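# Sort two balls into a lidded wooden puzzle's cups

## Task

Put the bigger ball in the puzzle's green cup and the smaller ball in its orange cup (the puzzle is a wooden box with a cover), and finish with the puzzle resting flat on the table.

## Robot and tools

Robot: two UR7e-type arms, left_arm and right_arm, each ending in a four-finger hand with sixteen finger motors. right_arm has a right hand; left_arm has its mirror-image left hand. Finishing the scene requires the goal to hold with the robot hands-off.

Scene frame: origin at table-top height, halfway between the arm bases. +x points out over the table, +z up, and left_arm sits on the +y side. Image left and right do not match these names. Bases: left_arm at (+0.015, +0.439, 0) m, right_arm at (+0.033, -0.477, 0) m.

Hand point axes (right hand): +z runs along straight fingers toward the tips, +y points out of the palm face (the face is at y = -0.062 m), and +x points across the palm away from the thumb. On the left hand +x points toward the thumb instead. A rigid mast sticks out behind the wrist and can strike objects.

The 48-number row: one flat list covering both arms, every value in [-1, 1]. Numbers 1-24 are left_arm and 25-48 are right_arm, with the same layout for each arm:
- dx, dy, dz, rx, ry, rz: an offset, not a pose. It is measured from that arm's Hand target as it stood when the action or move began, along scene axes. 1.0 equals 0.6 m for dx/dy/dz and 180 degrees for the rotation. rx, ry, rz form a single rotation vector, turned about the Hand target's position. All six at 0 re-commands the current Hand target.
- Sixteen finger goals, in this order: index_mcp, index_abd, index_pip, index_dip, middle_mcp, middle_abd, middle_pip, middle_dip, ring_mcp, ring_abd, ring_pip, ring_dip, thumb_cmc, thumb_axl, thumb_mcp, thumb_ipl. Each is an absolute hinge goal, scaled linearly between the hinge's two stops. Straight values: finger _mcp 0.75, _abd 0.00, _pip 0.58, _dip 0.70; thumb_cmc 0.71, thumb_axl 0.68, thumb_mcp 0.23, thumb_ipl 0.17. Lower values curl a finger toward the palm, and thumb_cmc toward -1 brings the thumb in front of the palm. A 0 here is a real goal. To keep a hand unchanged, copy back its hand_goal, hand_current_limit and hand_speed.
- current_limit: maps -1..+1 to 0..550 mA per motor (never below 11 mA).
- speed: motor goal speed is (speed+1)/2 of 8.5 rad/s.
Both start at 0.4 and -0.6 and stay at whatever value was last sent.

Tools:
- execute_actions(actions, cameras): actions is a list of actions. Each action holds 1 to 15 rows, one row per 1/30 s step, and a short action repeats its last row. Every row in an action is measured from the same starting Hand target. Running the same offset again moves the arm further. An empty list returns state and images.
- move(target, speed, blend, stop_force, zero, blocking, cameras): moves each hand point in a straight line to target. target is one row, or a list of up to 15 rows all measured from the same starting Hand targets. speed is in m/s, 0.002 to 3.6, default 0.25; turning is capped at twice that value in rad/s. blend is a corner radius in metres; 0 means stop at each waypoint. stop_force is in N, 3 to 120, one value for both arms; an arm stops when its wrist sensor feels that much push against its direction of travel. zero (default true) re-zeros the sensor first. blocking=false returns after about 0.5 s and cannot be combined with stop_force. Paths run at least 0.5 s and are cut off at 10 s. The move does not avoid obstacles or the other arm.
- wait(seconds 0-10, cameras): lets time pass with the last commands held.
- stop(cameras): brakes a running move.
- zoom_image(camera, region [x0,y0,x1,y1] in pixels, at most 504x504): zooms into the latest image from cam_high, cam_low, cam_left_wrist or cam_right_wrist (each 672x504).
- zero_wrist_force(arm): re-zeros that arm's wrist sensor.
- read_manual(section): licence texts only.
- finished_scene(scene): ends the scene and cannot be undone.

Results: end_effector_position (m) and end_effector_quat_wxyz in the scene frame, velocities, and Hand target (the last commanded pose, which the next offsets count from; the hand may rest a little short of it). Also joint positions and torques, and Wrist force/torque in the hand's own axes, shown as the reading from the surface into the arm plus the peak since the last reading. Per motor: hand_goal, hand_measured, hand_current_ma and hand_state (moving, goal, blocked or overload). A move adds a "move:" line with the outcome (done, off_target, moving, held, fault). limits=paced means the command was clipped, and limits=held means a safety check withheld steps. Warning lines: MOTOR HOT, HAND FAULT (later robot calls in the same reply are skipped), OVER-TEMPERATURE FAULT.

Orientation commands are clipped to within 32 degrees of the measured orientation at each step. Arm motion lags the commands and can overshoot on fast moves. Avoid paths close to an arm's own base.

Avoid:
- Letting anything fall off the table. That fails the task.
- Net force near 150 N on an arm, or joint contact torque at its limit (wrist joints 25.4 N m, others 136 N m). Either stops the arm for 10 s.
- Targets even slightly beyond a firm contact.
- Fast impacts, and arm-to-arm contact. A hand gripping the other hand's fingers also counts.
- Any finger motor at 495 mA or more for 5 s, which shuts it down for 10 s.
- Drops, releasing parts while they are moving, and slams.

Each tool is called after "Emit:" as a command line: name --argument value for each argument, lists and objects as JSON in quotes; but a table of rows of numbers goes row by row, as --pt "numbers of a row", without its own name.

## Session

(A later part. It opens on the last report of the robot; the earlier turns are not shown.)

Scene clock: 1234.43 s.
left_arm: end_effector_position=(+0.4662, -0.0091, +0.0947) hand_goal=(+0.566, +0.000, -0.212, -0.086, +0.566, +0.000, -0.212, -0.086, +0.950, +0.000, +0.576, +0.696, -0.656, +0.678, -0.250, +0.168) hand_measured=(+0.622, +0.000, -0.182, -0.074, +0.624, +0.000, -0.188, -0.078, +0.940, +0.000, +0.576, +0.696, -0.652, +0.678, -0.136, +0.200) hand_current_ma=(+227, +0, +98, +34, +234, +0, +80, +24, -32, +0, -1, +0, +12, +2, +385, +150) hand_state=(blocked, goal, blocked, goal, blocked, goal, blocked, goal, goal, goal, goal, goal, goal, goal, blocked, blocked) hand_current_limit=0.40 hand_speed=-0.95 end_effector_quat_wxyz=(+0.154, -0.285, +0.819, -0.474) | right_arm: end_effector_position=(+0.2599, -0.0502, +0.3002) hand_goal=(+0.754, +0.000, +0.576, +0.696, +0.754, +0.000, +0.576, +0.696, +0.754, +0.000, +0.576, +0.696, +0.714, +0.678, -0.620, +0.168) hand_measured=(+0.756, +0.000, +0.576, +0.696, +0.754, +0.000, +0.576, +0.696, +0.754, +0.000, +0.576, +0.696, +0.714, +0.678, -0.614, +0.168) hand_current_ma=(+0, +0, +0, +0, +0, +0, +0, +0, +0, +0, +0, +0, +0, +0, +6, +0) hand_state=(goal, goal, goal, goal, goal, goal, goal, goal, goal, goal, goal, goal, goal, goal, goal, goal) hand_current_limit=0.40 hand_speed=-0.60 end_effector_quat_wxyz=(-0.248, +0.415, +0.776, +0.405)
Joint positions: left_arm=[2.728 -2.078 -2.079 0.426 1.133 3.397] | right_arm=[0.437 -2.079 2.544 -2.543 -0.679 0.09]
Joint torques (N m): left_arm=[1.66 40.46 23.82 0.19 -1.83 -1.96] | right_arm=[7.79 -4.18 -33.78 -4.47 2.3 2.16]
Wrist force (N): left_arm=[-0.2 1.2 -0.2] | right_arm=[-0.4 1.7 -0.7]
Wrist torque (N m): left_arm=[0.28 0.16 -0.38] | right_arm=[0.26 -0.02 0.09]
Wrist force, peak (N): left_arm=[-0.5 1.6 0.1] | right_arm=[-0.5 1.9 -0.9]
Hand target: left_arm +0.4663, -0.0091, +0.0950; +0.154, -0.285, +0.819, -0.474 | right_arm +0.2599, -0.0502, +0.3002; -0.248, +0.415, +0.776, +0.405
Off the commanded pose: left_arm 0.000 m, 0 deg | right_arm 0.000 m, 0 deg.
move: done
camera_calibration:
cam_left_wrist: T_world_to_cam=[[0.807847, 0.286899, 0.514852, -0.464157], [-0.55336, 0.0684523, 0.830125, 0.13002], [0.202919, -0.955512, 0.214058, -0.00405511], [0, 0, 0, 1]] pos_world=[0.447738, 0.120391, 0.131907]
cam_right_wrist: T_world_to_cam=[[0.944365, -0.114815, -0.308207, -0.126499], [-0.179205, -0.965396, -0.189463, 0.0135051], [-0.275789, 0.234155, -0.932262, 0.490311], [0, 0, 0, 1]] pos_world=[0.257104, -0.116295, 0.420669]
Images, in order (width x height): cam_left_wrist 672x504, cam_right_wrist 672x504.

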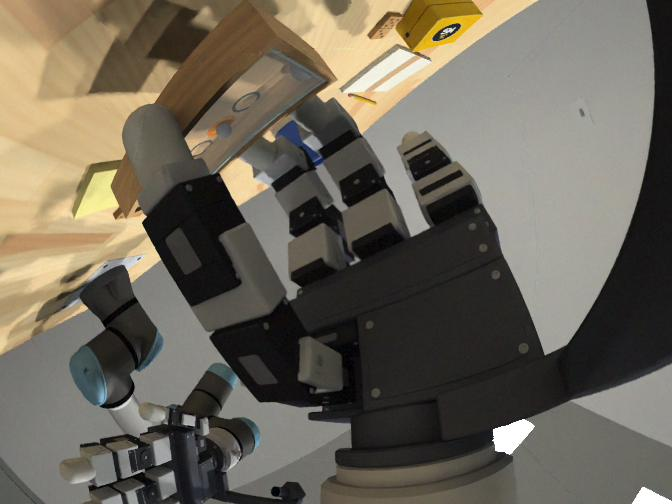

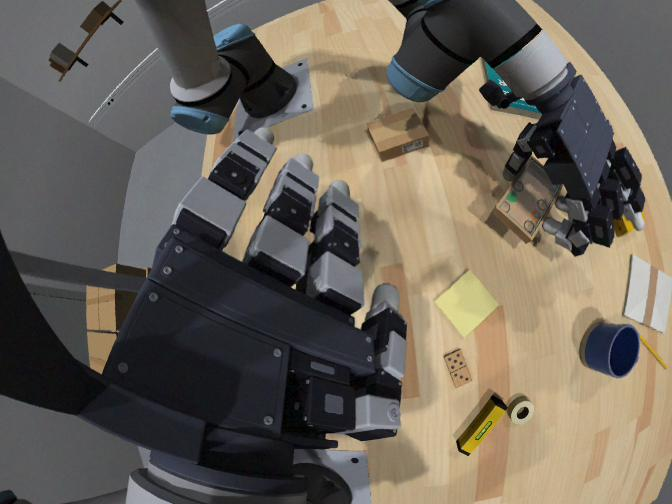

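Emit:
execute_actions --actions '[[[0,0,0,-0.00086,-0.00607,0,0.565,0,-0.212,-0.087,0.565,0,-0.212,-0.087,0.95,0,0.576,0.696,-0.657,0.678,-0.25,0.168,0.4,-0.95,0,0,0,0,0,0,0.754,0,0.576,0.696,0.754,0,0.576,0.696,0.754,0,0.576,0.696,0.714,0.678,-0.62,0.168,0.4,-0.6]],[[0,0,0,-0.00126,-0.01405,0,0.565,0,-0.212,-0.087,0.565,0,-0.212,-0.087,0.95,0,0.576,0.696,-0.657,0.678,-0.25,0.168,0.4,-0.95,0,0,0,0,0,0,0.754,0,0.576,0.696,0.754,0,0.576,0.696,0.754,0,0.576,0.696,0.714,0.678,-0.62,0.168,0.4,-0.6],[0,0,0,-0.00222,-0.02532,0,0.565,0,-0.212,-0.087,0.565,0,-0.212,-0.087,0.95,0,0.576,0.696,-0.657,0.678,-0.25,0.168,0.4,-0.95,0,0,0,0,0,0,0.754,0,0.576,0.696,0.754,0,0.576,0.696,0.754,0,0.576,0.696,0.714,0.678,-0.62,0.168,0.4,-0.6],[0,0,0,-0.00297,-0.03426,0,0.565,0,-0.212,-0.087,0.565,0,-0.212,-0.087,0.95,0,0.576,0.696,-0.657,0.678,-0.25,0.168,0.4,-0.95,0,0,0,0,0,0,0.754,0,0.576,0.696,0.754,0,0.576,0.696,0.754,0,0.576,0.696,0.714,0.678,-0.62,0.168,0.4,-0.6],[0,0,0,-0.00346,-0.04,0,0.565,0,-0.212,-0.087,0.565,0,-0.212,-0.087,0.95,0,0.576,0.696,-0.657,0.678,-0.25,0.168,0.4,-0.95,0,0,0,0,0,0,0.754,0,0.576,0.696,0.754,0,0.576,0.696,0.754,0,0.576,0.696,0.714,0.678,-0.62,0.168,0.4,-0.6],[0,0,0,-0.00363,-0.04198,0,0.565,0,-0.212,-0.087,0.565,0,-0.212,-0.087,0.95,0,0.576,0.696,-0.657,0.678,-0.25,0.168,0.4,-0.95,0,0,0,0,0,0,0.754,0,0.576,0.696,0.754,0,0.576,0.696,0.754,0,0.576,0.696,0.714,0.678,-0.62,0.168,0.4,-0.6],[0,0,0,-0.00346,-0.04,0,0.565,0,-0.212,-0.087,0.565,0,-0.212,-0.087,0.95,0,0.576,0.696,-0.657,0.678,-0.25,0.168,0.4,-0.95,0,0,0,0,0,0,0.754,0,0.576,0.696,0.754,0,0.576,0.696,0.754,0,0.576,0.696,0.714,0.678,-0.62,0.168,0.4,-0.6],[0,0,0,-0.00297,-0.03426,0,0.565,0,-0.212,-0.087,0.565,0,-0.212,-0.087,0.95,0,0.576,0.696,-0.657,0.678,-0.25,0.168,0.4,-0.95,0,0,0,0,0,0,0.754,0,0.576,0.696,0.754,0,0.576,0.696,0.754,0,0.576,0.696,0.714,0.678,-0.62,0.168,0.4,-0.6],[0,0,0,-0.00222,-0.02532,0,0.565,0,-0.212,-0.087,0.565,0,-0.212,-0.087,0.95,0,0.576,0.696,-0.657,0.678,-0.25,0.168,0.4,-0.95,0,0,0,0,0,0,0.754,0,0.576,0.696,0.754,0,0.576,0.696,0.754,0,0.576,0.696,0.714,0.678,-0.62,0.168,0.4,-0.6],[0,0,0,-0.00126,-0.01405,0,0.565,0,-0.212,-0.087,0.565,0,-0.212,-0.087,0.95,0,0.576,0.696,-0.657,0.678,-0.25,0.168,0.4,-0.95,0,0,0,0,0,0,0.754,0,0.576,0.696,0.754,0,0.576,0.696,0.754,0,0.576,0.696,0.714,0.678,-0.62,0.168,0.4,-0.6],[0,0,0,-0.0002,-0.00156,0,0.565,0,-0.212,-0.087,0.565,0,-0.212,-0.087,0.95,0,0.576,0.696,-0.657,0.678,-0.25,0.168,0.4,-0.95,0,0,0,0,0,0,0.754,0,0.576,0.696,0.754,0,0.576,0.696,0.754,0,0.576,0.696,0.714,0.678,-0.62,0.168,0.4,-0.6],[0,0,0,-0.00048,0.00989,0,0.565,0,-0.212,-0.087,0.565,0,-0.212,-0.087,0.95,0,0.576,0.696,-0.657,0.678,-0.25,0.168,0.4,-0.95,0,0,0,0,0,0,0.754,0,0.576,0.696,0.754,0,0.576,0.696,0.754,0,0.576,0.696,0.714,0.678,-0.62,0.168,0.4,-0.6],[0,0,0,-0.00074,0.02022,0,0.565,0,-0.212,-0.087,0.565,0,-0.212,-0.087,0.95,0,0.576,0.696,-0.657,0.678,-0.25,0.168,0.4,-0.95,0,0,0,0,0,0,0.754,0,0.576,0.696,0.754,0,0.576,0.696,0.754,0,0.576,0.696,0.714,0.678,-0.62,0.168,0.4,-0.6],[0,0,0,-0.00094,0.02842,0,0.565,0,-0.212,-0.087,0.565,0,-0.212,-0.087,0.95,0,0.576,0.696,-0.657,0.678,-0.25,0.168,0.4,-0.95,0,0,0,0,0,0,0.754,0,0.576,0.696,0.754,0,0.576,0.696,0.754,0,0.576,0.696,0.714,0.678,-0.62,0.168,0.4,-0.6],[0,0,0,-0.00107,0.03369,0,0.565,0,-0.212,-0.087,0.565,0,-0.212,-0.087,0.95,0,0.576,0.696,-0.657,0.678,-0.25,0.168,0.4,-0.95,0,0,0,0,0,0,0.754,0,0.576,0.696,0.754,0,0.576,0.696,0.754,0,0.576,0.696,0.714,0.678,-0.62,0.168,0.4,-0.6],[0,0,0,-0.00112,0.0355,0,0.565,0,-0.212,-0.087,0.565,0,-0.212,-0.087,0.95,0,0.576,0.696,-0.657,0.678,-0.25,0.168,0.4,-0.95,0,0,0,0,0,0,0.754,0,0.576,0.696,0.754,0,0.576,0.696,0.754,0,0.576,0.696,0.714,0.678,-0.62,0.168,0.4,-0.6]],[[0,0,0,0.00004,-0.00181,0,0.565,0,-0.212,-0.087,0.565,0,-0.212,-0.087,0.95,0,0.576,0.696,-0.657,0.678,-0.25,0.168,0.4,-0.95,0,0,0,0,0,0,0.754,0,0.576,0.696,0.754,0,0.576,0.696,0.754,0,0.576,0.696,0.714,0.678,-0.62,0.168,0.4,-0.6],[0,0,0,0.00018,-0.00708,0,0.565,0,-0.212,-0.087,0.565,0,-0.212,-0.087,0.95,0,0.576,0.696,-0.657,0.678,-0.25,0.168,0.4,-0.95,0,0,0,0,0,0,0.754,0,0.576,0.696,0.754,0,0.576,0.696,0.754,0,0.576,0.696,0.714,0.678,-0.62,0.168,0.4,-0.6],[0,0,0,0.00038,-0.01528,0,0.565,0,-0.212,-0.087,0.565,0,-0.212,-0.087,0.95,0,0.576,0.696,-0.657,0.678,-0.25,0.168,0.4,-0.95,0,0,0,0,0,0,0.754,0,0.576,0.696,0.754,0,0.576,0.696,0.754,0,0.576,0.696,0.714,0.678,-0.62,0.168,0.4,-0.6],[0,0,0,0.00064,-0.02561,0,0.565,0,-0.212,-0.087,0.565,0,-0.212,-0.087,0.95,0,0.576,0.696,-0.657,0.678,-0.25,0.168,0.4,-0.95,0,0,0,0,0,0,0.754,0,0.576,0.696,0.754,0,0.576,0.696,0.754,0,0.576,0.696,0.714,0.678,-0.62,0.168,0.4,-0.6],[0,0,0,-0.00347,-0.04046,0,0.565,0,-0.212,-0.087,0.565,0,-0.212,-0.087,0.95,0,0.576,0.696,-0.657,0.678,-0.25,0.168,0.4,-0.95,0,0,0,0,0,0,0.754,0,0.576,0.696,0.754,0,0.576,0.696,0.754,0,0.576,0.696,0.714,0.678,-0.62,0.168,0.4,-0.6]]]' --cameras '["cam_right_wrist"]'

Emit:
zoom_image --camera "cam_right_wrist" --region '[500, 150, 570, 235]'

Scene clock: 1275.57 s.
left_arm: end_effector_position=(+0.4663, -0.0092, +0.0950) hand_goal=(+0.566, +0.000, -0.212, -0.086, +0.566, +0.000, -0.212, -0.086, +0.950, +0.000, +0.576, +0.696, -0.656, +0.678, -0.250, +0.168) hand_measured=(+0.622, +0.000, -0.182, -0.074, +0.624, +0.000, -0.188, -0.078, +0.940, +0.000, +0.576, +0.696, -0.652, +0.680, -0.136, +0.200) hand_current_ma=(+227, +0, +98, +34, +234, +0, +80, +24, -33, +0, -1, +0, +12, +2, +385, +150) hand_state=(blocked, goal, blocked, goal, blocked, goal, blocked, goal, goal, goal, goal, goal, goal, goal, blocked, blocked) hand_current_limit=0.40 hand_speed=-0.95 end_effector_quat_wxyz=(+0.165, -0.278, +0.812, -0.486) | right_arm: end_effector_position=(+0.2599, -0.0502, +0.3002) hand_goal=(+0.754, +0.000, +0.576, +0.696, +0.754, +0.000, +0.576, +0.696, +0.754, +0.000, +0.576, +0.696, +0.714, +0.678, -0.620, +0.168) hand_measured=(+0.756, +0.000, +0.576, +0.696, +0.754, +0.000, +0.576, +0.696, +0.754, +0.000, +0.576, +0.696, +0.714, +0.678, -0.614, +0.168) hand_current_ma=(+0, +0, +0, +0, +0, +0, +0, +0, +0, +0, +0, +0, +0, +0, +6, +0) hand_state=(goal, goal, goal, goal, goal, goal, goal, goal, goal, goal, goal, goal, goal, goal, goal, goal) hand_current_limit=0.40 hand_speed=-0.60 end_effector_quat_wxyz=(-0.248, +0.415, +0.776, +0.405)
Joint positions: left_arm=[2.729 -2.089 -2.092 0.489 1.13 3.396] | right_arm=[0.437 -2.079 2.544 -2.543 -0.679 0.09]
Joint torques (N m): left_arm=[7.41 39.6 12.49 4.33 0.17 1.79] | right_arm=[6.66 -4.33 -33.56 -4.33 2.36 2.2]
Wrist force (N): left_arm=[0.0 1.3 -0.1] | right_arm=[-0.4 1.6 -0.9]
Wrist torque (N m): left_arm=[0.28 0.13 -0.20] | right_arm=[0.27 -0.02 0.08]
Wrist force, peak (N): left_arm=[0.9 1.4 -1.1] | right_arm=[-0.4 1.9 -0.8]
Hand target: left_arm +0.4663, -0.0091, +0.0950; +0.165, -0.278, +0.812, -0.486 | right_arm +0.2599, -0.0502, +0.3002; -0.248, +0.415, +0.776, +0.405
Off the commanded pose: left_arm 0.000 m, 0 deg | right_arm 0.000 m, 0 deg.
camera_calibration:
cam_right_wrist: T_world_to_cam=[[0.944365, -0.114815, -0.308207, -0.126499], [-0.179205, -0.965396, -0.189463, 0.0135051], [-0.275789, 0.234155, -0.932262, 0.490311], [0, 0, 0, 1]] pos_world=[0.257104, -0.116295, 0.420669]
Images, in order (width x height): cam_right_wrist 672x504.

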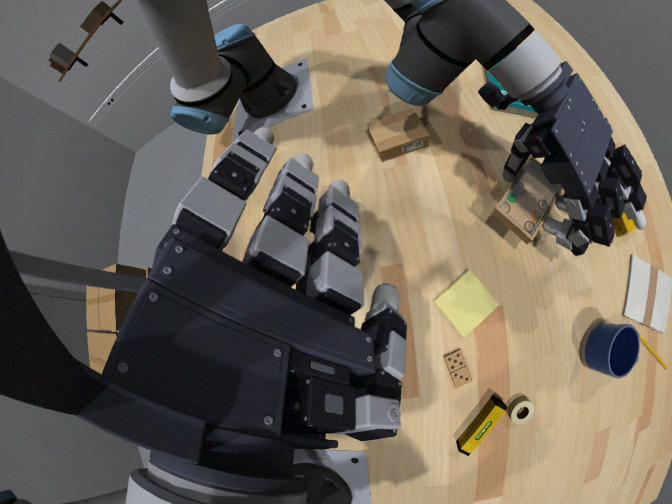

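Scaled by 5.929 from the camera's 672x504 image, which has a finer 960x720 frame.

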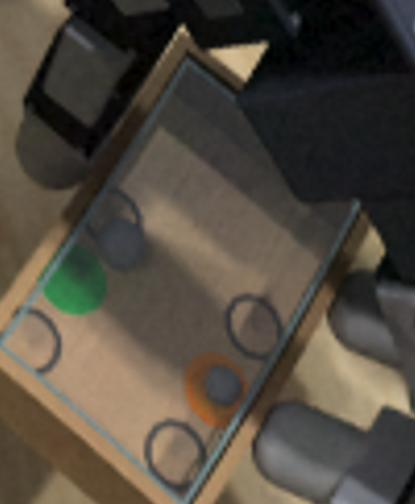

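Emit:
execute_actions --actions '[]' --cameras '["cam_right_wrist","cam_left_wrist"]'

Emit:
zoom_image --camera "cam_right_wrist" --region '[500, 150, 570, 235]'

Emit:
zoom_image --camera "cam_left_wrist" --region '[170, 40, 350, 200]'

Scene clock: 1298.40 s.
left_arm: end_effector_position=(+0.4663, -0.0091, +0.0950) hand_goal=(+0.566, +0.000, -0.212, -0.086, +0.566, +0.000, -0.212, -0.086, +0.950, +0.000, +0.576, +0.696, -0.656, +0.678, -0.250, +0.168) hand_measured=(+0.622, +0.000, -0.182, -0.074, +0.624, +0.000, -0.188, -0.078, +0.940, +0.000, +0.576, +0.696, -0.652, +0.680, -0.136, +0.200) hand_current_ma=(+227, +0, +98, +34, +234, +0, +80, +24, -33, +0, -1, +0, +12, +2, +385, +150) hand_state=(blocked, goal, blocked, goal, blocked, goal, blocked, goal, goal, goal, goal, goal, goal, goal, blocked, blocked) hand_current_limit=0.40 hand_speed=-0.95 end_effector_quat_wxyz=(+0.165, -0.278, +0.812, -0.486) | right_arm: end_effector_position=(+0.2599, -0.0502, +0.3002) hand_goal=(+0.754, +0.000, +0.576, +0.696, +0.754, +0.000, +0.576, +0.696, +0.754, +0.000, +0.576, +0.696, +0.714, +0.678, -0.620, +0.168) hand_measured=(+0.756, +0.000, +0.576, +0.696, +0.754, +0.000, +0.576, +0.696, +0.754, +0.000, +0.576, +0.696, +0.714, +0.678, -0.614, +0.168) hand_current_ma=(+0, +0, +0, +0, +0, +0, +0, +0, +0, +0, +0, +0, +0, +0, +6, +0) hand_state=(goal, goal, goal, goal, goal, goal, goal, goal, goal, goal, goal, goal, goal, goal, goal, goal) hand_current_limit=0.40 hand_speed=-0.60 end_effector_quat_wxyz=(-0.248, +0.415, +0.776, +0.405)
Joint positions: left_arm=[2.729 -2.089 -2.092 0.489 1.131 3.396] | right_arm=[0.437 -2.079 2.544 -2.543 -0.679 0.09]
Joint velocities: within noise
Joint torques (N m): left_arm=[11.42 40.8 1.99 3.75 2.32 1.36] | right_arm=[7.37 -5.04 -33.58 -4.29 2.32 2.18]
Wrist force (N): left_arm=[0.0 1.0 -0.1] | right_arm=[-0.5 1.6 -0.8]
Wrist torque (N m): left_arm=[0.24 0.14 -0.21] | right_arm=[0.25 -0.02 0.07]
Wrist force, peak (N): left_arm=[-0.2 1.5 -0.3] | right_arm=[-0.6 1.8 -0.8]
Hand target: left_arm +0.4663, -0.0091, +0.0950; +0.165, -0.278, +0.812, -0.486 | right_arm +0.2599, -0.0502, +0.3002; -0.248, +0.415, +0.776, +0.405
Off the commanded pose: left_arm 0.000 m, 0 deg | right_arm 0.000 m, 0 deg.
camera_calibration:
cam_left_wrist: T_world_to_cam=[[0.789736, 0.295465, 0.537603, -0.458004], [-0.581863, 0.0832139, 0.809019, 0.145322], [0.194301, -0.951722, 0.237637, -0.00240288], [0, 0, 0, 1]] pos_world=[0.446726, 0.120945, 0.129227]
cam_right_wrist: T_world_to_cam=[[0.944365, -0.114815, -0.308207, -0.126499], [-0.179205, -0.965396, -0.189463, 0.0135051], [-0.275789, 0.234155, -0.932262, 0.490311], [0, 0, 0, 1]] pos_world=[0.257104, -0.116295, 0.420669]
Images, in order (width x height): cam_left_wrist 672x504, cam_right_wrist 672x504.

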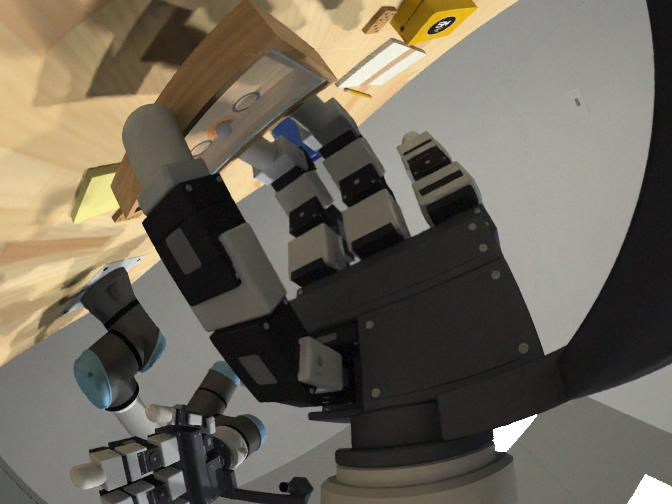

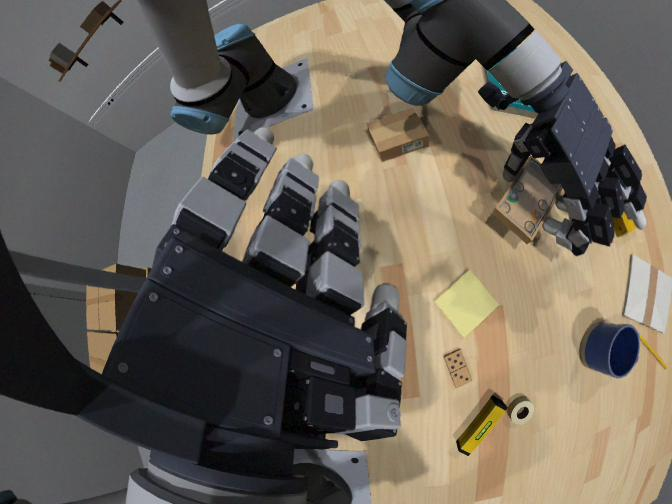

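Scaled by 5.929 from the camera's 672x504 image, which has a finer 960x720 frame.

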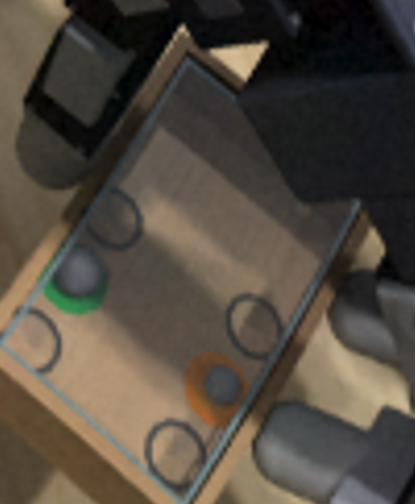

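Scaled by 2.800 from the camera's 672x504 image, which has a finer 960x720 frame.

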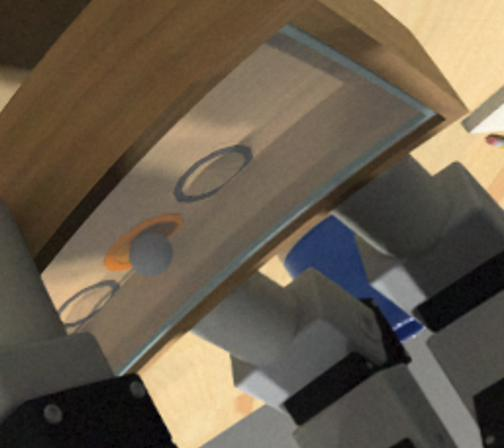

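Emit:
move --target '[0,0,0,-0.001403,0.019976,0,0.565,0,-0.212,-0.087,0.565,0,-0.212,-0.087,0.95,0,0.576,0.696,-0.657,0.678,-0.25,0.168,0.4,-0.95,0,0,0,0,0,0,0.754,0,0.576,0.696,0.754,0,0.576,0.696,0.754,0,0.576,0.696,0.714,0.678,-0.62,0.168,0.4,-0.6]' --speed 0.1 --cameras '["cam_right_wrist"]'

Emit:
zoom_image --camera "cam_right_wrist" --region '[500, 150, 570, 235]'

Scene clock: 1304.83 s.
left_arm: end_effector_position=(+0.4665, -0.0092, +0.0952) hand_goal=(+0.566, +0.000, -0.212, -0.086, +0.566, +0.000, -0.212, -0.086, +0.950, +0.000, +0.576, +0.696, -0.656, +0.678, -0.250, +0.168) hand_measured=(+0.622, +0.000, -0.182, -0.074, +0.624, +0.000, -0.188, -0.078, +0.940, +0.000, +0.576, +0.696, -0.652, +0.680, -0.136, +0.200) hand_current_ma=(+227, +0, +98, +34, +234, +0, +80, +24, -33, +0, -1, +0, +12, +2, +385, +150) hand_state=(blocked, goal, blocked, goal, blocked, goal, blocked, goal, goal, goal, goal, goal, goal, goal, blocked, blocked) hand_current_limit=0.40 hand_speed=-0.95 end_effector_quat_wxyz=(+0.139, -0.293, +0.816, -0.479) | right_arm: end_effector_position=(+0.2599, -0.0502, +0.3002) hand_goal=(+0.754, +0.000, +0.576, +0.696, +0.754, +0.000, +0.576, +0.696, +0.754, +0.000, +0.576, +0.696, +0.714, +0.678, -0.620, +0.168) hand_measured=(+0.756, +0.000, +0.576, +0.696, +0.754, +0.000, +0.576, +0.696, +0.754, +0.000, +0.576, +0.696, +0.714, +0.678, -0.614, +0.168) hand_current_ma=(+0, +0, +0, +0, +0, +0, +0, +0, +0, +0, +0, +0, +0, +0, +6, +0) hand_state=(goal, goal, goal, goal, goal, goal, goal, goal, goal, goal, goal, goal, goal, goal, goal, goal) hand_current_limit=0.40 hand_speed=-0.60 end_effector_quat_wxyz=(-0.248, +0.415, +0.776, +0.405)
Joint positions: left_arm=[2.74 -2.081 -2.076 0.417 1.105 3.376] | right_arm=[0.437 -2.079 2.544 -2.543 -0.679 0.09]
Joint torques (N m): left_arm=[-7.88 28.55 3.31 4.55 2.75 1.55] | right_arm=[7.28 -4.96 -33.83 -4.37 2.26 2.04]
Wrist force (N): left_arm=[-0.3 1.3 -0.1] | right_arm=[-0.5 1.6 -0.7]
Wrist torque (N m): left_arm=[0.28 0.18 -0.24] | right_arm=[0.25 -0.03 0.08]
Wrist force, peak (N): left_arm=[0.0 1.5 -0.2] | right_arm=[-0.5 1.8 -0.9]
Hand target: left_arm +0.4663, -0.0091, +0.0950; +0.139, -0.293, +0.816, -0.479 | right_arm +0.2599, -0.0502, +0.3002; -0.248, +0.415, +0.776, +0.405
Off the commanded pose: left_arm 0.000 m, 0 deg | right_arm 0.000 m, 0 deg.
move: done
camera_calibration:
cam_right_wrist: T_world_to_cam=[[0.944365, -0.114815, -0.308207, -0.126499], [-0.179205, -0.965396, -0.189463, 0.0135051], [-0.275789, 0.234155, -0.932262, 0.490311], [0, 0, 0, 1]] pos_world=[0.257104, -0.116295, 0.420669]
Images, in order (width x height): cam_right_wrist 672x504.

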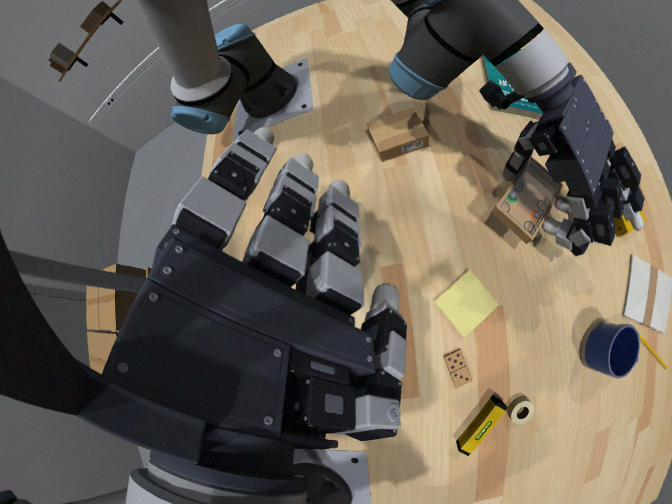

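Scaled by 5.929 from the camera's 672x504 image, which has a finer 960x720 frame.

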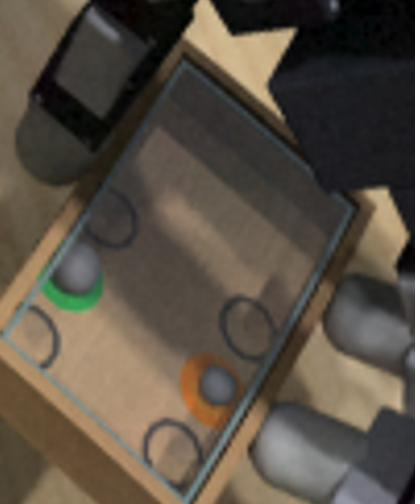

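Emit:
move --pt "0 0 0 0.005797 -0.016579 0 0.565 0 -0.212 -0.087 0.565 0 -0.212 -0.087 0.95 0 0.576 0.696 -0.657 0.678 -0.25 0.168 0.4 -0.95 0 0 0 0 0 0 0.754 0 0.576 0.696 0.754 0 0.576 0.696 0.754 0 0.576 0.696 0.714 0.678 -0.62 0.168 0.4 -0.6" --pt "0 0 -0.085 0.005797 -0.016579 0 0.565 0 -0.212 -0.087 0.565 0 -0.212 -0.087 0.95 0 0.576 0.696 -0.657 0.678 -0.25 0.168 0.4 -0.95 0 0 0 0 0 0 0.754 0 0.576 0.696 0.754 0 0.576 0.696 0.754 0 0.576 0.696 0.714 0.678 -0.62 0.168 0.4 -0.6" --speed '[0.08,0.05]' --cameras '["cam_right_wrist","cam_low"]'

Emit:
zoom_image --camera "cam_right_wrist" --region '[500, 150, 570, 235]'

Scene clock: 1311.07 s.
left_arm: end_effector_position=(+0.4663, -0.0091, +0.0439) hand_goal=(+0.566, +0.000, -0.212, -0.086, +0.566, +0.000, -0.212, -0.086, +0.950, +0.000, +0.576, +0.696, -0.656, +0.678, -0.250, +0.168) hand_measured=(+0.622, +0.000, -0.182, -0.074, +0.624, +0.000, -0.188, -0.078, +0.940, +0.000, +0.576, +0.696, -0.652, +0.680, -0.136, +0.200) hand_current_ma=(+227, +0, +98, +34, +234, +0, +80, +24, -33, +0, -1, +0, +12, +2, +385, +150) hand_state=(blocked, goal, blocked, goal, blocked, goal, blocked, goal, goal, goal, goal, goal, goal, goal, blocked, blocked) hand_current_limit=0.40 hand_speed=-0.95 end_effector_quat_wxyz=(+0.163, -0.279, +0.816, -0.479) end_effector_velocity=(+0.000, +0.001, +0.000) end_effector_angular_velocity=(+0.002, +0.003, +0.001) | right_arm: end_effector_position=(+0.2599, -0.0502, +0.3002) hand_goal=(+0.754, +0.000, +0.576, +0.696, +0.754, +0.000, +0.576, +0.696, +0.754, +0.000, +0.576, +0.696, +0.714, +0.678, -0.620, +0.168) hand_measured=(+0.756, +0.000, +0.576, +0.696, +0.754, +0.000, +0.576, +0.696, +0.754, +0.000, +0.576, +0.696, +0.714, +0.678, -0.614, +0.168) hand_current_ma=(+0, +0, +0, +0, +0, +0, +0, +0, +0, +0, +0, +0, +0, +0, +6, +0) hand_state=(goal, goal, goal, goal, goal, goal, goal, goal, goal, goal, goal, goal, goal, goal, goal, goal) hand_current_limit=0.40 hand_speed=-0.60 end_effector_quat_wxyz=(-0.248, +0.415, +0.776, +0.405)
Joint positions: left_arm=[2.725 -2.206 -2.089 0.585 1.138 3.401] | right_arm=[0.437 -2.079 2.544 -2.543 -0.679 0.09]
Joint velocities: left_arm=[0 0.003 -0.001 -0.005 0.001 0] | right_arm=[within noise]
Joint torques (N m): left_arm=[10.96 44.2 22.21 0.33 -3.07 -2.19] | right_arm=[7.12 -4.99 -33.66 -4.31 2.3 2.15]
Wrist force (N): left_arm=[-0.2 1.0 -0.4] | right_arm=[-0.5 1.6 -0.8]
Wrist torque (N m): left_arm=[0.28 0.15 -0.23] | right_arm=[0.24 -0.01 0.07]
Wrist force, peak (N): left_arm=[-0.1 1.8 0.2] | right_arm=[-0.4 1.8 -0.9]
Hand target: left_arm +0.4663, -0.0091, +0.0440; +0.163, -0.279, +0.816, -0.479 | right_arm +0.2599, -0.0502, +0.3002; -0.248, +0.415, +0.776, +0.405
Off the commanded pose: left_arm 0.000 m, 0 deg | right_arm 0.000 m, 0 deg.
move: done
camera_calibration:
cam_right_wrist: T_world_to_cam=[[0.944365, -0.114815, -0.308207, -0.126499], [-0.179205, -0.965396, -0.189463, 0.0135051], [-0.275789, 0.234155, -0.932262, 0.490311], [0, 0, 0, 1]] pos_world=[0.257104, -0.116295, 0.420669]
Images, in order (width x height): cam_low 672x504, cam_right_wrist 672x504.

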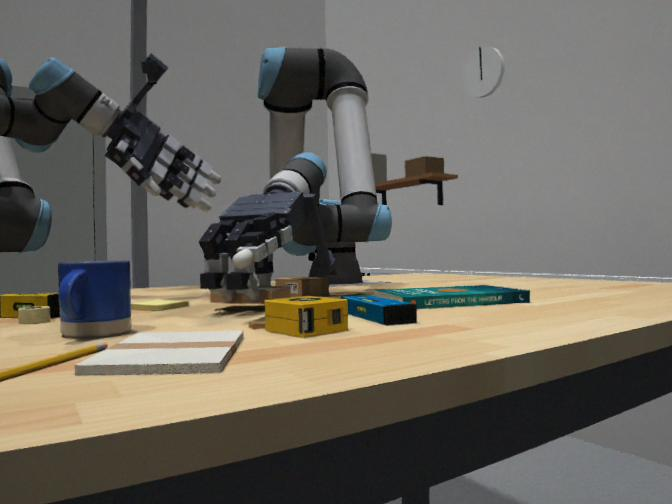

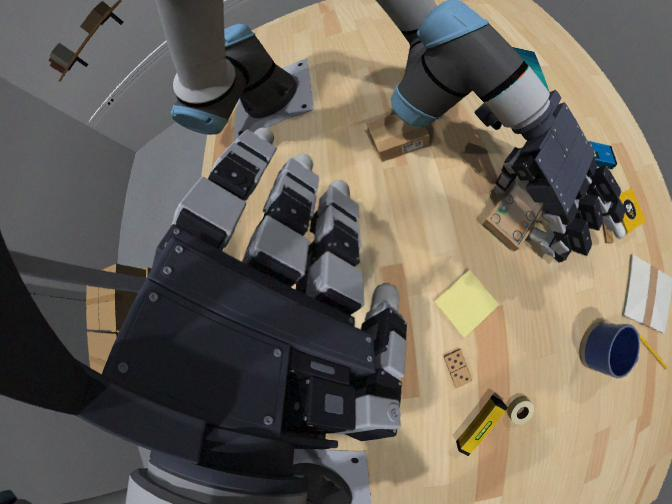

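Scaled by 5.929 from the camera's 672x504 image, which has a finer 960x720 frame.

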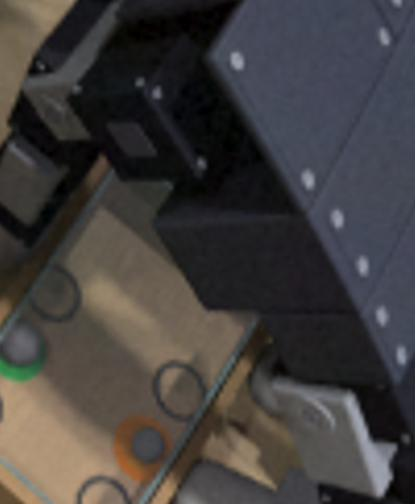

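Emit:
move --target '[0,0,-0.029,0,0,0,0.565,0,-0.212,-0.087,0.565,0,-0.212,-0.087,0.95,0,0.576,0.696,-0.657,0.678,-0.25,0.168,0.4,-0.95,0,0,0,0,0,0,0.754,0,0.576,0.696,0.754,0,0.576,0.696,0.754,0,0.576,0.696,0.714,0.678,-0.62,0.168,0.4,-0.6]' --speed 0.012 --stop_force 4 --cameras '["cam_low","cam_right_wrist"]'

Emit:
zoom_image --camera "cam_low" --region '[180, 180, 380, 340]'

Scene clock: 1316.13 s.
left_arm: end_effector_position=(+0.4664, -0.0092, +0.0310) hand_goal=(+0.566, +0.000, -0.212, -0.086, +0.566, +0.000, -0.212, -0.086, +0.950, +0.000, +0.576, +0.696, -0.656, +0.678, -0.250, +0.168) hand_measured=(+0.622, +0.000, -0.182, -0.078, +0.624, +0.000, -0.188, -0.078, +0.940, +0.000, +0.576, +0.696, -0.652, +0.680, -0.136, +0.200) hand_current_ma=(+227, +0, +98, +24, +234, +0, +80, +21, -33, +0, -1, +0, +12, +2, +385, +153) hand_state=(blocked, goal, blocked, goal, blocked, goal, blocked, goal, goal, goal, goal, goal, goal, goal, blocked, blocked) hand_current_limit=0.40 hand_speed=-0.95 end_effector_quat_wxyz=(+0.163, -0.279, +0.816, -0.479) | right_arm: end_effector_position=(+0.2599, -0.0502, +0.3002) hand_goal=(+0.754, +0.000, +0.576, +0.696, +0.754, +0.000, +0.576, +0.696, +0.754, +0.000, +0.576, +0.696, +0.714, +0.678, -0.620, +0.168) hand_measured=(+0.756, +0.000, +0.576, +0.696, +0.754, +0.000, +0.576, +0.696, +0.754, +0.000, +0.576, +0.696, +0.714, +0.678, -0.614, +0.168) hand_current_ma=(+0, +0, +0, +0, +0, +0, +0, +0, +0, +0, +0, +0, +0, +0, +6, +0) hand_state=(goal, goal, goal, goal, goal, goal, goal, goal, goal, goal, goal, goal, goal, goal, goal, goal) hand_current_limit=0.40 hand_speed=-0.60 end_effector_quat_wxyz=(-0.248, +0.415, +0.776, +0.405)
Joint positions: left_arm=[2.725 -2.238 -2.087 0.615 1.138 3.401] | right_arm=[0.437 -2.079 2.544 -2.543 -0.679 0.09]
Joint torques (N m): left_arm=[-3.76 43.39 -1.07 1.49 -1.5 0.49] | right_arm=[6.63 -4.69 -33.71 -4.29 2.27 2.09]
Wrist force (N): left_arm=[-0.1 1.0 -0.3] | right_arm=[-0.4 1.5 -0.6]
Wrist torque (N m): left_arm=[0.28 0.15 -0.21] | right_arm=[0.23 -0.02 0.08]
Wrist force, peak (N): left_arm=[0.0 -5.2 -3.3] | right_arm=[-0.6 1.8 -0.7]
Hand target: left_arm +0.4663, -0.0091, +0.0310; +0.163, -0.279, +0.816, -0.479 (not the last commanded pose) | right_arm +0.2599, -0.0502, +0.3002; -0.248, +0.415, +0.776, +0.405
Off the commanded pose: left_arm 0.004 m, 0 deg | right_arm 0.000 m, 0 deg.
move: contact (left_arm)
camera_calibration:
cam_right_wrist: T_world_to_cam=[[0.944365, -0.114815, -0.308207, -0.126499], [-0.179205, -0.965396, -0.189463, 0.0135051], [-0.275789, 0.234155, -0.932262, 0.490311], [0, 0, 0, 1]] pos_world=[0.257104, -0.116295, 0.420669]
Images, in order (width x height): cam_low 672x504, cam_right_wrist 672x504.

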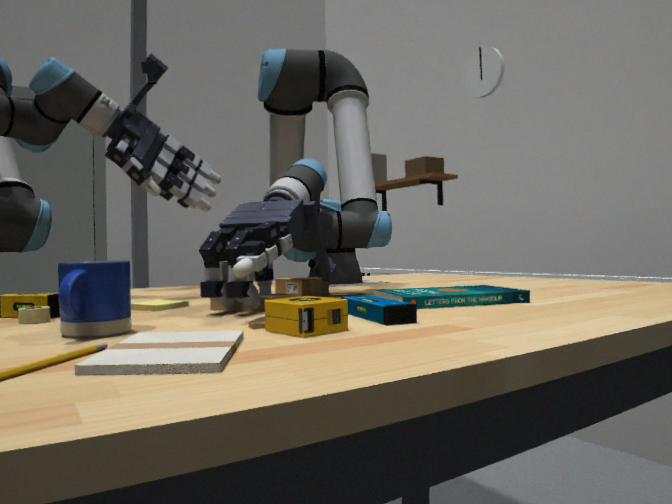

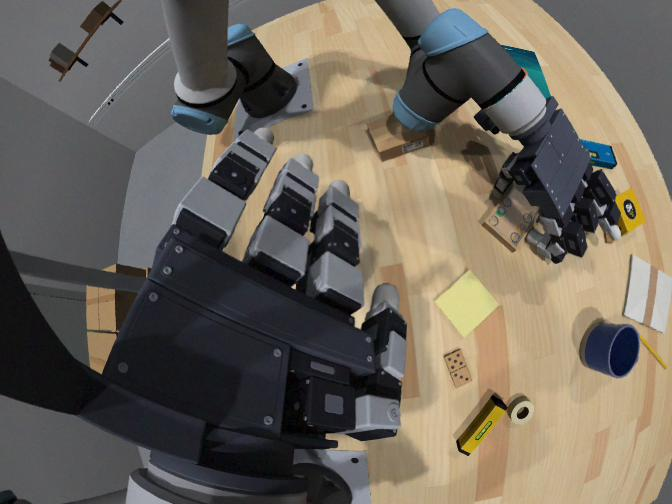

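Scaled by 2.520 from the camera's 672x504 image, which has a finer 960x720 frame.

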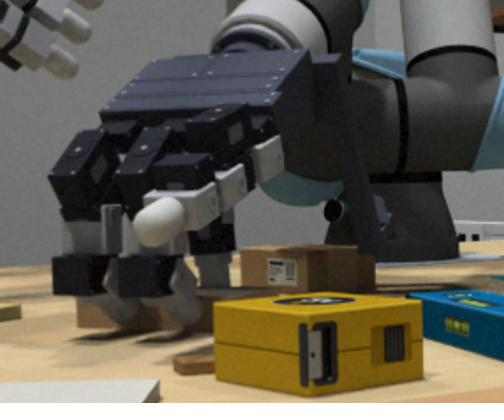

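Emit:
move --pt "0 0 -0.0015 0 0 0 0.65 0 -0.212 -0.087 0.65 0 -0.212 -0.087 0.95 0 0.576 0.696 -0.657 0.678 -0.12 0.168 0.4 -0.97 0 0 0 0 0 0 0.754 0 0.576 0.696 0.754 0 0.576 0.696 0.754 0 0.576 0.696 0.714 0.678 -0.62 0.168 0.4 -0.6" --speed 0.01 --cameras '["cam_right_wrist"]'

Emit:
zoom_image --camera "cam_right_wrist" --region '[470, 150, 570, 260]'

Emit:
move --pt "0 0 0 0 0 0 0.836 0 -0.212 -0.087 0.836 0 -0.212 -0.087 0.95 0 0.576 0.696 -0.657 0.678 0.0 0.168 0.4 -0.95 0 0 0 0 0 0 0.754 0 0.576 0.696 0.754 0 0.576 0.696 0.754 0 0.576 0.696 0.714 0.678 -0.62 0.168 0.4 -0.6" --speed 0.01 --cameras '["cam_right_wrist","cam_low"]'

Emit:
zoom_image --camera "cam_right_wrist" --region '[470, 150, 570, 260]'

Emit:
zoom_image --camera "cam_low" --region '[180, 180, 380, 340]'

Scene clock: 1325.53 s.
left_arm: end_effector_position=(+0.4663, -0.0091, +0.0300) hand_goal=(+0.650, +0.000, -0.212, -0.086, +0.650, +0.000, -0.212, -0.086, +0.950, +0.000, +0.576, +0.696, -0.656, +0.678, -0.120, +0.168) hand_measured=(+0.648, +0.000, -0.202, -0.084, +0.646, +0.000, -0.204, -0.084, +0.940, +0.000, +0.576, +0.696, -0.652, +0.680, -0.118, +0.176) hand_current_ma=(-6, +0, +28, +4, -8, +0, +20, +3, -33, +0, -1, +0, +11, +2, +7, +27) hand_state=(goal, goal, goal, goal, goal, goal, goal, goal, goal, goal, goal, goal, goal, goal, goal, goal) hand_current_limit=0.40 hand_speed=-0.97 end_effector_quat_wxyz=(+0.163, -0.279, +0.816, -0.479) | right_arm: end_effector_position=(+0.2599, -0.0502, +0.3002) hand_goal=(+0.754, +0.000, +0.576, +0.696, +0.754, +0.000, +0.576, +0.696, +0.754, +0.000, +0.576, +0.696, +0.714, +0.678, -0.620, +0.168) hand_measured=(+0.756, +0.000, +0.576, +0.696, +0.754, +0.000, +0.576, +0.696, +0.754, +0.000, +0.576, +0.696, +0.714, +0.678, -0.614, +0.168) hand_current_ma=(+0, +0, +0, +0, +0, +0, +0, +0, +0, +0, +0, +0, +0, +0, +6, +0) hand_state=(goal, goal, goal, goal, goal, goal, goal, goal, goal, goal, goal, goal, goal, goal, goal, goal) hand_current_limit=0.40 hand_speed=-0.60 end_effector_quat_wxyz=(-0.248, +0.415, +0.776, +0.405)
Joint positions: left_arm=[2.725 -2.24 -2.087 0.617 1.138 3.401] | right_arm=[0.437 -2.079 2.544 -2.543 -0.679 0.09]
Joint torques (N m): left_arm=[-2.56 35.3 22.44 3.21 -1.56 0.54] | right_arm=[6.63 -4.33 -33.42 -4.23 2.31 2]
Wrist force (N): left_arm=[-0.3 0.7 -0.3] | right_arm=[-0.5 1.5 -0.8]
Wrist torque (N m): left_arm=[0.25 0.17 -0.21] | right_arm=[0.23 -0.01 0.07]
Wrist force, peak (N): left_arm=[-0.3 -4.3 -2.7] | right_arm=[-0.6 1.8 -0.7]
Hand target: left_arm +0.4663, -0.0091, +0.0301; +0.163, -0.279, +0.816, -0.479 | right_arm +0.2599, -0.0502, +0.3002; -0.248, +0.415, +0.776, +0.405
Off the commanded pose: left_arm 0.000 m, 0 deg | right_arm 0.000 m, 0 deg.
move: done
camera_calibration:
cam_right_wrist: T_world_to_cam=[[0.944365, -0.114815, -0.308207, -0.126499], [-0.179205, -0.965396, -0.189463, 0.0135051], [-0.275789, 0.234155, -0.932262, 0.490311], [0, 0, 0, 1]] pos_world=[0.257104, -0.116295, 0.420669]
Images, in order (width x height): cam_right_wrist 672x504.

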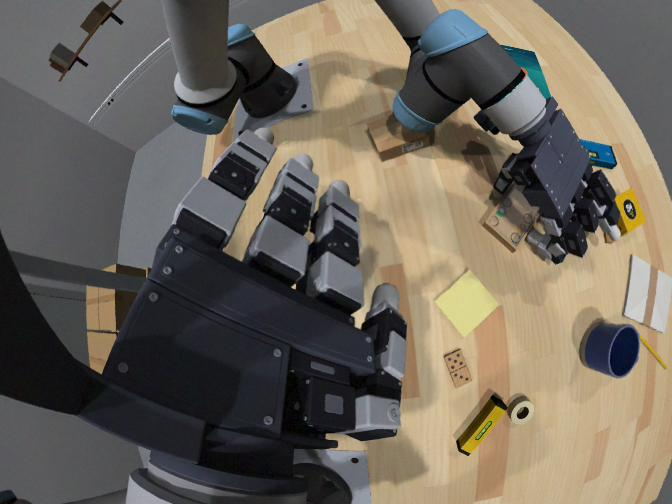

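Scaled by 4.582 from the camera's 672x504 image, which has a finer 960x720 frame.

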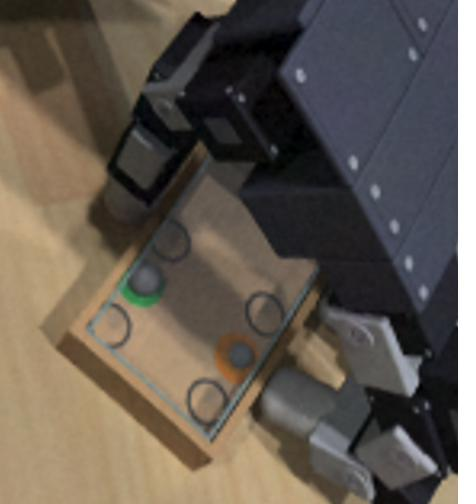

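Scene clock: 1326.87 s.
left_arm: end_effector_position=(+0.4663, -0.0091, +0.0301) hand_goal=(+0.836, +0.000, -0.212, -0.086, +0.836, +0.000, -0.212, -0.086, +0.950, +0.000, +0.576, +0.696, -0.656, +0.678, +0.000, +0.168) hand_measured=(+0.818, +0.000, -0.210, -0.084, +0.816, +0.000, -0.210, -0.084, +0.940, +0.000, +0.576, +0.696, -0.652, +0.680, -0.004, +0.170) hand_current_ma=(-56, +0, +6, +4, -69, +0, +5, +3, -33, +0, -1, +0, +7, +2, -11, +6) hand_state=(goal, goal, goal, goal, blocked, goal, goal, goal, goal, goal, goal, goal, goal, goal, goal, goal) hand_current_limit=0.40 hand_speed=-0.95 end_effector_quat_wxyz=(+0.163, -0.279, +0.816, -0.479) | right_arm: end_effector_position=(+0.2599, -0.0502, +0.3002) hand_goal=(+0.754, +0.000, +0.576, +0.696, +0.754, +0.000, +0.576, +0.696, +0.754, +0.000, +0.576, +0.696, +0.714, +0.678, -0.620, +0.168) hand_measured=(+0.756, +0.000, +0.576, +0.696, +0.754, +0.000, +0.576, +0.696, +0.754, +0.000, +0.576, +0.696, +0.714, +0.678, -0.614, +0.168) hand_current_ma=(+0, +0, +0, +0, +0, +0, +0, +0, +0, +0, +0, +0, +0, +0, +6, +0) hand_state=(goal, goal, goal, goal, goal, goal, goal, goal, goal, goal, goal, goal, goal, goal, goal, goal) hand_current_limit=0.40 hand_speed=-0.60 end_effector_quat_wxyz=(-0.248, +0.415, +0.776, +0.405)
Joint positions: left_arm=[2.725 -2.24 -2.087 0.617 1.138 3.401] | right_arm=[0.437 -2.079 2.544 -2.543 -0.679 0.09]
Joint torques (N m): left_arm=[-2.32 43.09 20.46 1.3 -1.46 0.52] | right_arm=[6.48 -4.69 -33.57 -4.27 2.39 2.08]
Wrist force (N): left_arm=[0.0 0.3 -0.4] | right_arm=[-0.5 1.6 -0.6]
Wrist torque (N m): left_arm=[0.21 0.13 -0.18] | right_arm=[0.23 -0.01 0.07]
Wrist force, peak (N): left_arm=[-0.5 1.0 -0.1] | right_arm=[-0.6 1.9 -0.6]
Hand target: left_arm +0.4663, -0.0091, +0.0301; +0.163, -0.279, +0.816, -0.479 | right_arm +0.2599, -0.0502, +0.3002; -0.248, +0.415, +0.776, +0.405
Off the commanded pose: left_arm 0.000 m, 0 deg | right_arm 0.000 m, 0 deg.
move: done
camera_calibration:
cam_right_wrist: T_world_to_cam=[[0.944365, -0.114815, -0.308207, -0.126499], [-0.179205, -0.965396, -0.189463, 0.0135051], [-0.275789, 0.234155, -0.932262, 0.490311], [0, 0, 0, 1]] pos_world=[0.257104, -0.116295, 0.420669]
Images, in order (width x height): cam_low 672x504, cam_right_wrist 672x504.

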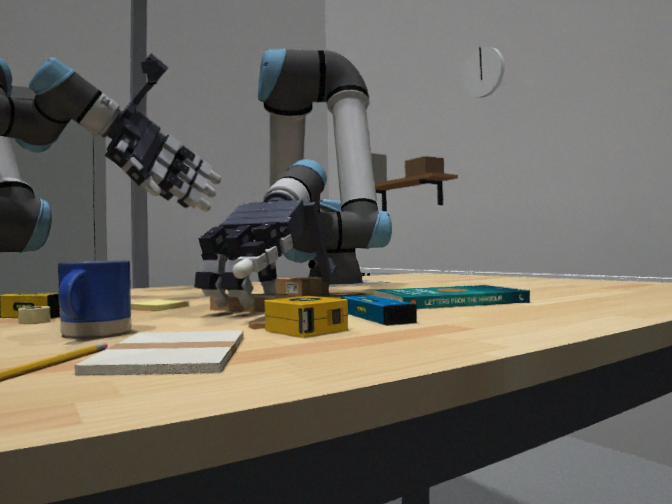

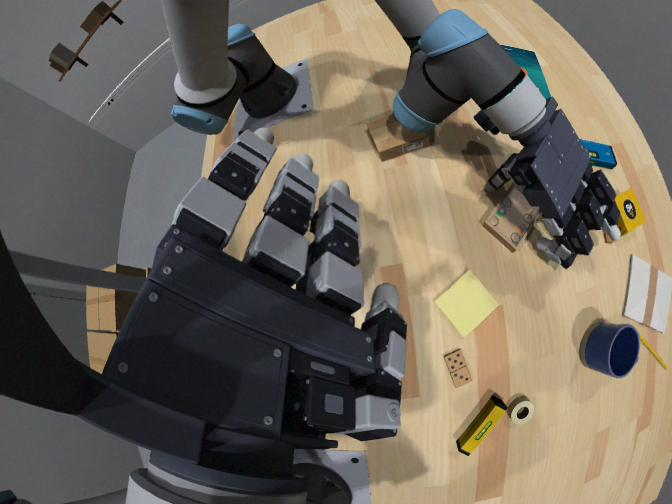

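Scaled by 4.582 from the camera's 672x504 image, which has a finer 960x720 frame.

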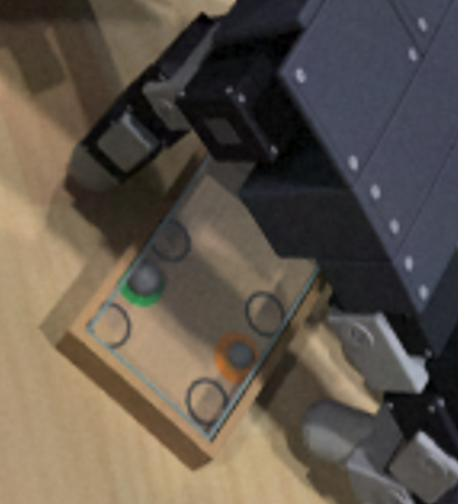

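Scaled by 2.520 from the camera's 672x504 image, which has a finer 960x720 frame.

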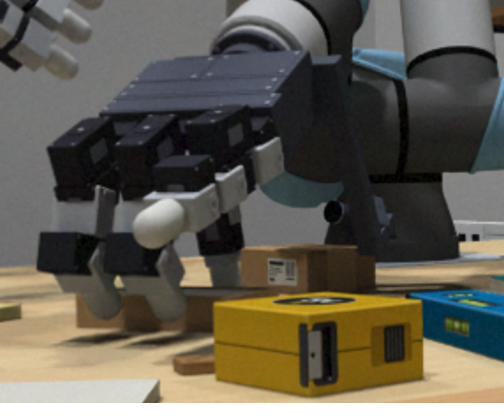

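Emit:
move --target '[0,0,0.12,0,0,0,0.836,0,-0.212,-0.087,0.836,0,-0.212,-0.087,0.95,0,0.576,0.696,-0.657,0.678,0.0,0.168,0.4,-0.95,0,0,0,0,0,0,0.754,0,0.576,0.696,0.754,0,0.576,0.696,0.754,0,0.576,0.696,0.714,0.678,-0.62,0.168,0.4,-0.6]' --speed 0.06 --cameras '["cam_right_wrist","cam_high"]'

Emit:
zoom_image --camera "cam_right_wrist" --region '[470, 150, 570, 260]'

Scene clock: 1332.13 s.
left_arm: end_effector_position=(+0.4664, -0.0092, +0.1021) hand_goal=(+0.836, +0.000, -0.212, -0.086, +0.836, +0.000, -0.212, -0.086, +0.950, +0.000, +0.576, +0.696, -0.656, +0.678, +0.000, +0.168) hand_measured=(+0.820, +0.000, -0.210, -0.084, +0.816, +0.000, -0.210, -0.084, +0.940, +0.000, +0.576, +0.696, -0.652, +0.680, -0.004, +0.170) hand_current_ma=(-54, +0, +6, +4, -65, +0, +5, +3, -33, +0, -1, +0, +7, +2, -11, +6) hand_state=(goal, goal, goal, goal, goal, goal, goal, goal, goal, goal, goal, goal, goal, goal, goal, goal) hand_current_limit=0.40 hand_speed=-0.95 end_effector_quat_wxyz=(+0.163, -0.279, +0.816, -0.479) | right_arm: end_effector_position=(+0.2599, -0.0502, +0.3002) hand_goal=(+0.754, +0.000, +0.576, +0.696, +0.754, +0.000, +0.576, +0.696, +0.754, +0.000, +0.576, +0.696, +0.714, +0.678, -0.620, +0.168) hand_measured=(+0.756, +0.000, +0.576, +0.696, +0.754, +0.000, +0.576, +0.696, +0.754, +0.000, +0.576, +0.696, +0.714, +0.678, -0.614, +0.168) hand_current_ma=(+0, +0, +0, +0, +0, +0, +0, +0, +0, +0, +0, +0, +0, +0, +6, +0) hand_state=(goal, goal, goal, goal, goal, goal, goal, goal, goal, goal, goal, goal, goal, goal, goal, goal) hand_current_limit=0.40 hand_speed=-0.60 end_effector_quat_wxyz=(-0.248, +0.415, +0.776, +0.405)
Joint positions: left_arm=[2.725 -2.067 -2.084 0.441 1.138 3.401] | right_arm=[0.437 -2.079 2.544 -2.543 -0.679 0.09]
Joint torques (N m): left_arm=[-4.75 24.74 13.16 4.18 -1.07 -0.01] | right_arm=[6.63 -4.31 -33.04 -4.27 2.19 2.06]
Wrist force (N): left_arm=[0.0 0.5 -0.4] | right_arm=[-0.5 1.5 -0.6]
Wrist torque (N m): left_arm=[0.23 0.14 -0.17] | right_arm=[0.23 -0.02 0.07]
Wrist force, peak (N): left_arm=[-0.2 1.3 -0.1] | right_arm=[-0.5 1.8 -0.8]
Hand target: left_arm +0.4663, -0.0091, +0.1021; +0.163, -0.279, +0.816, -0.479 | right_arm +0.2599, -0.0502, +0.3002; -0.248, +0.415, +0.776, +0.405
Off the commanded pose: left_arm 0.000 m, 0 deg | right_arm 0.000 m, 0 deg.
move: done
camera_calibration:
cam_right_wrist: T_world_to_cam=[[0.944365, -0.114815, -0.308207, -0.126499], [-0.179205, -0.965396, -0.189463, 0.0135051], [-0.275789, 0.234155, -0.932262, 0.490311], [0, 0, 0, 1]] pos_world=[0.257104, -0.116295, 0.420669]
Images, in order (width x height): cam_high 672x504, cam_right_wrist 672x504.

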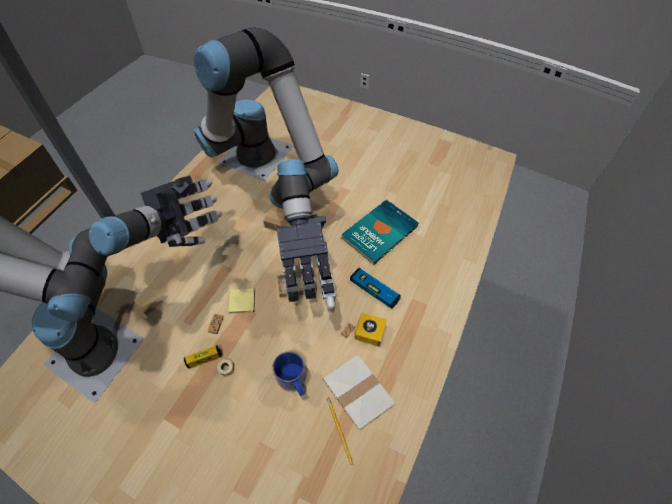

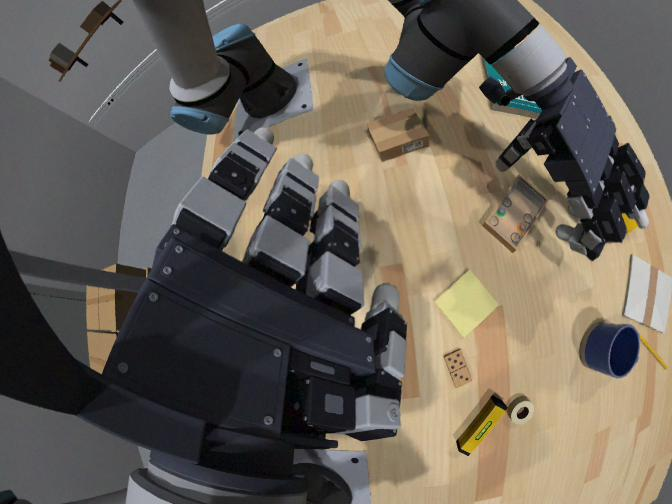

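Scaled by 4.582 from the camera's 672x504 image, which has a finer 960x720 frame.

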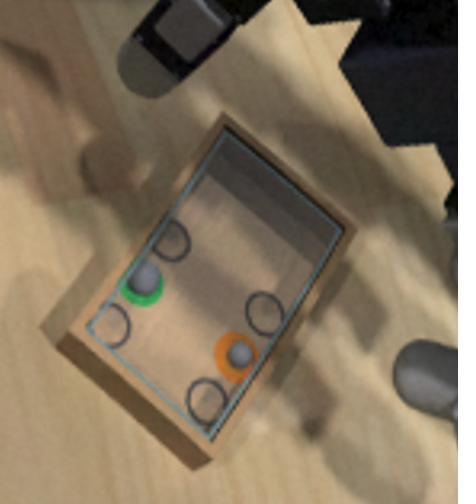

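Box is flat on the table, released, with the large ball in the green cup and the small ball in the orange cup.

Emit:
finished_scene --scene 2

The scene is finished: the task was done.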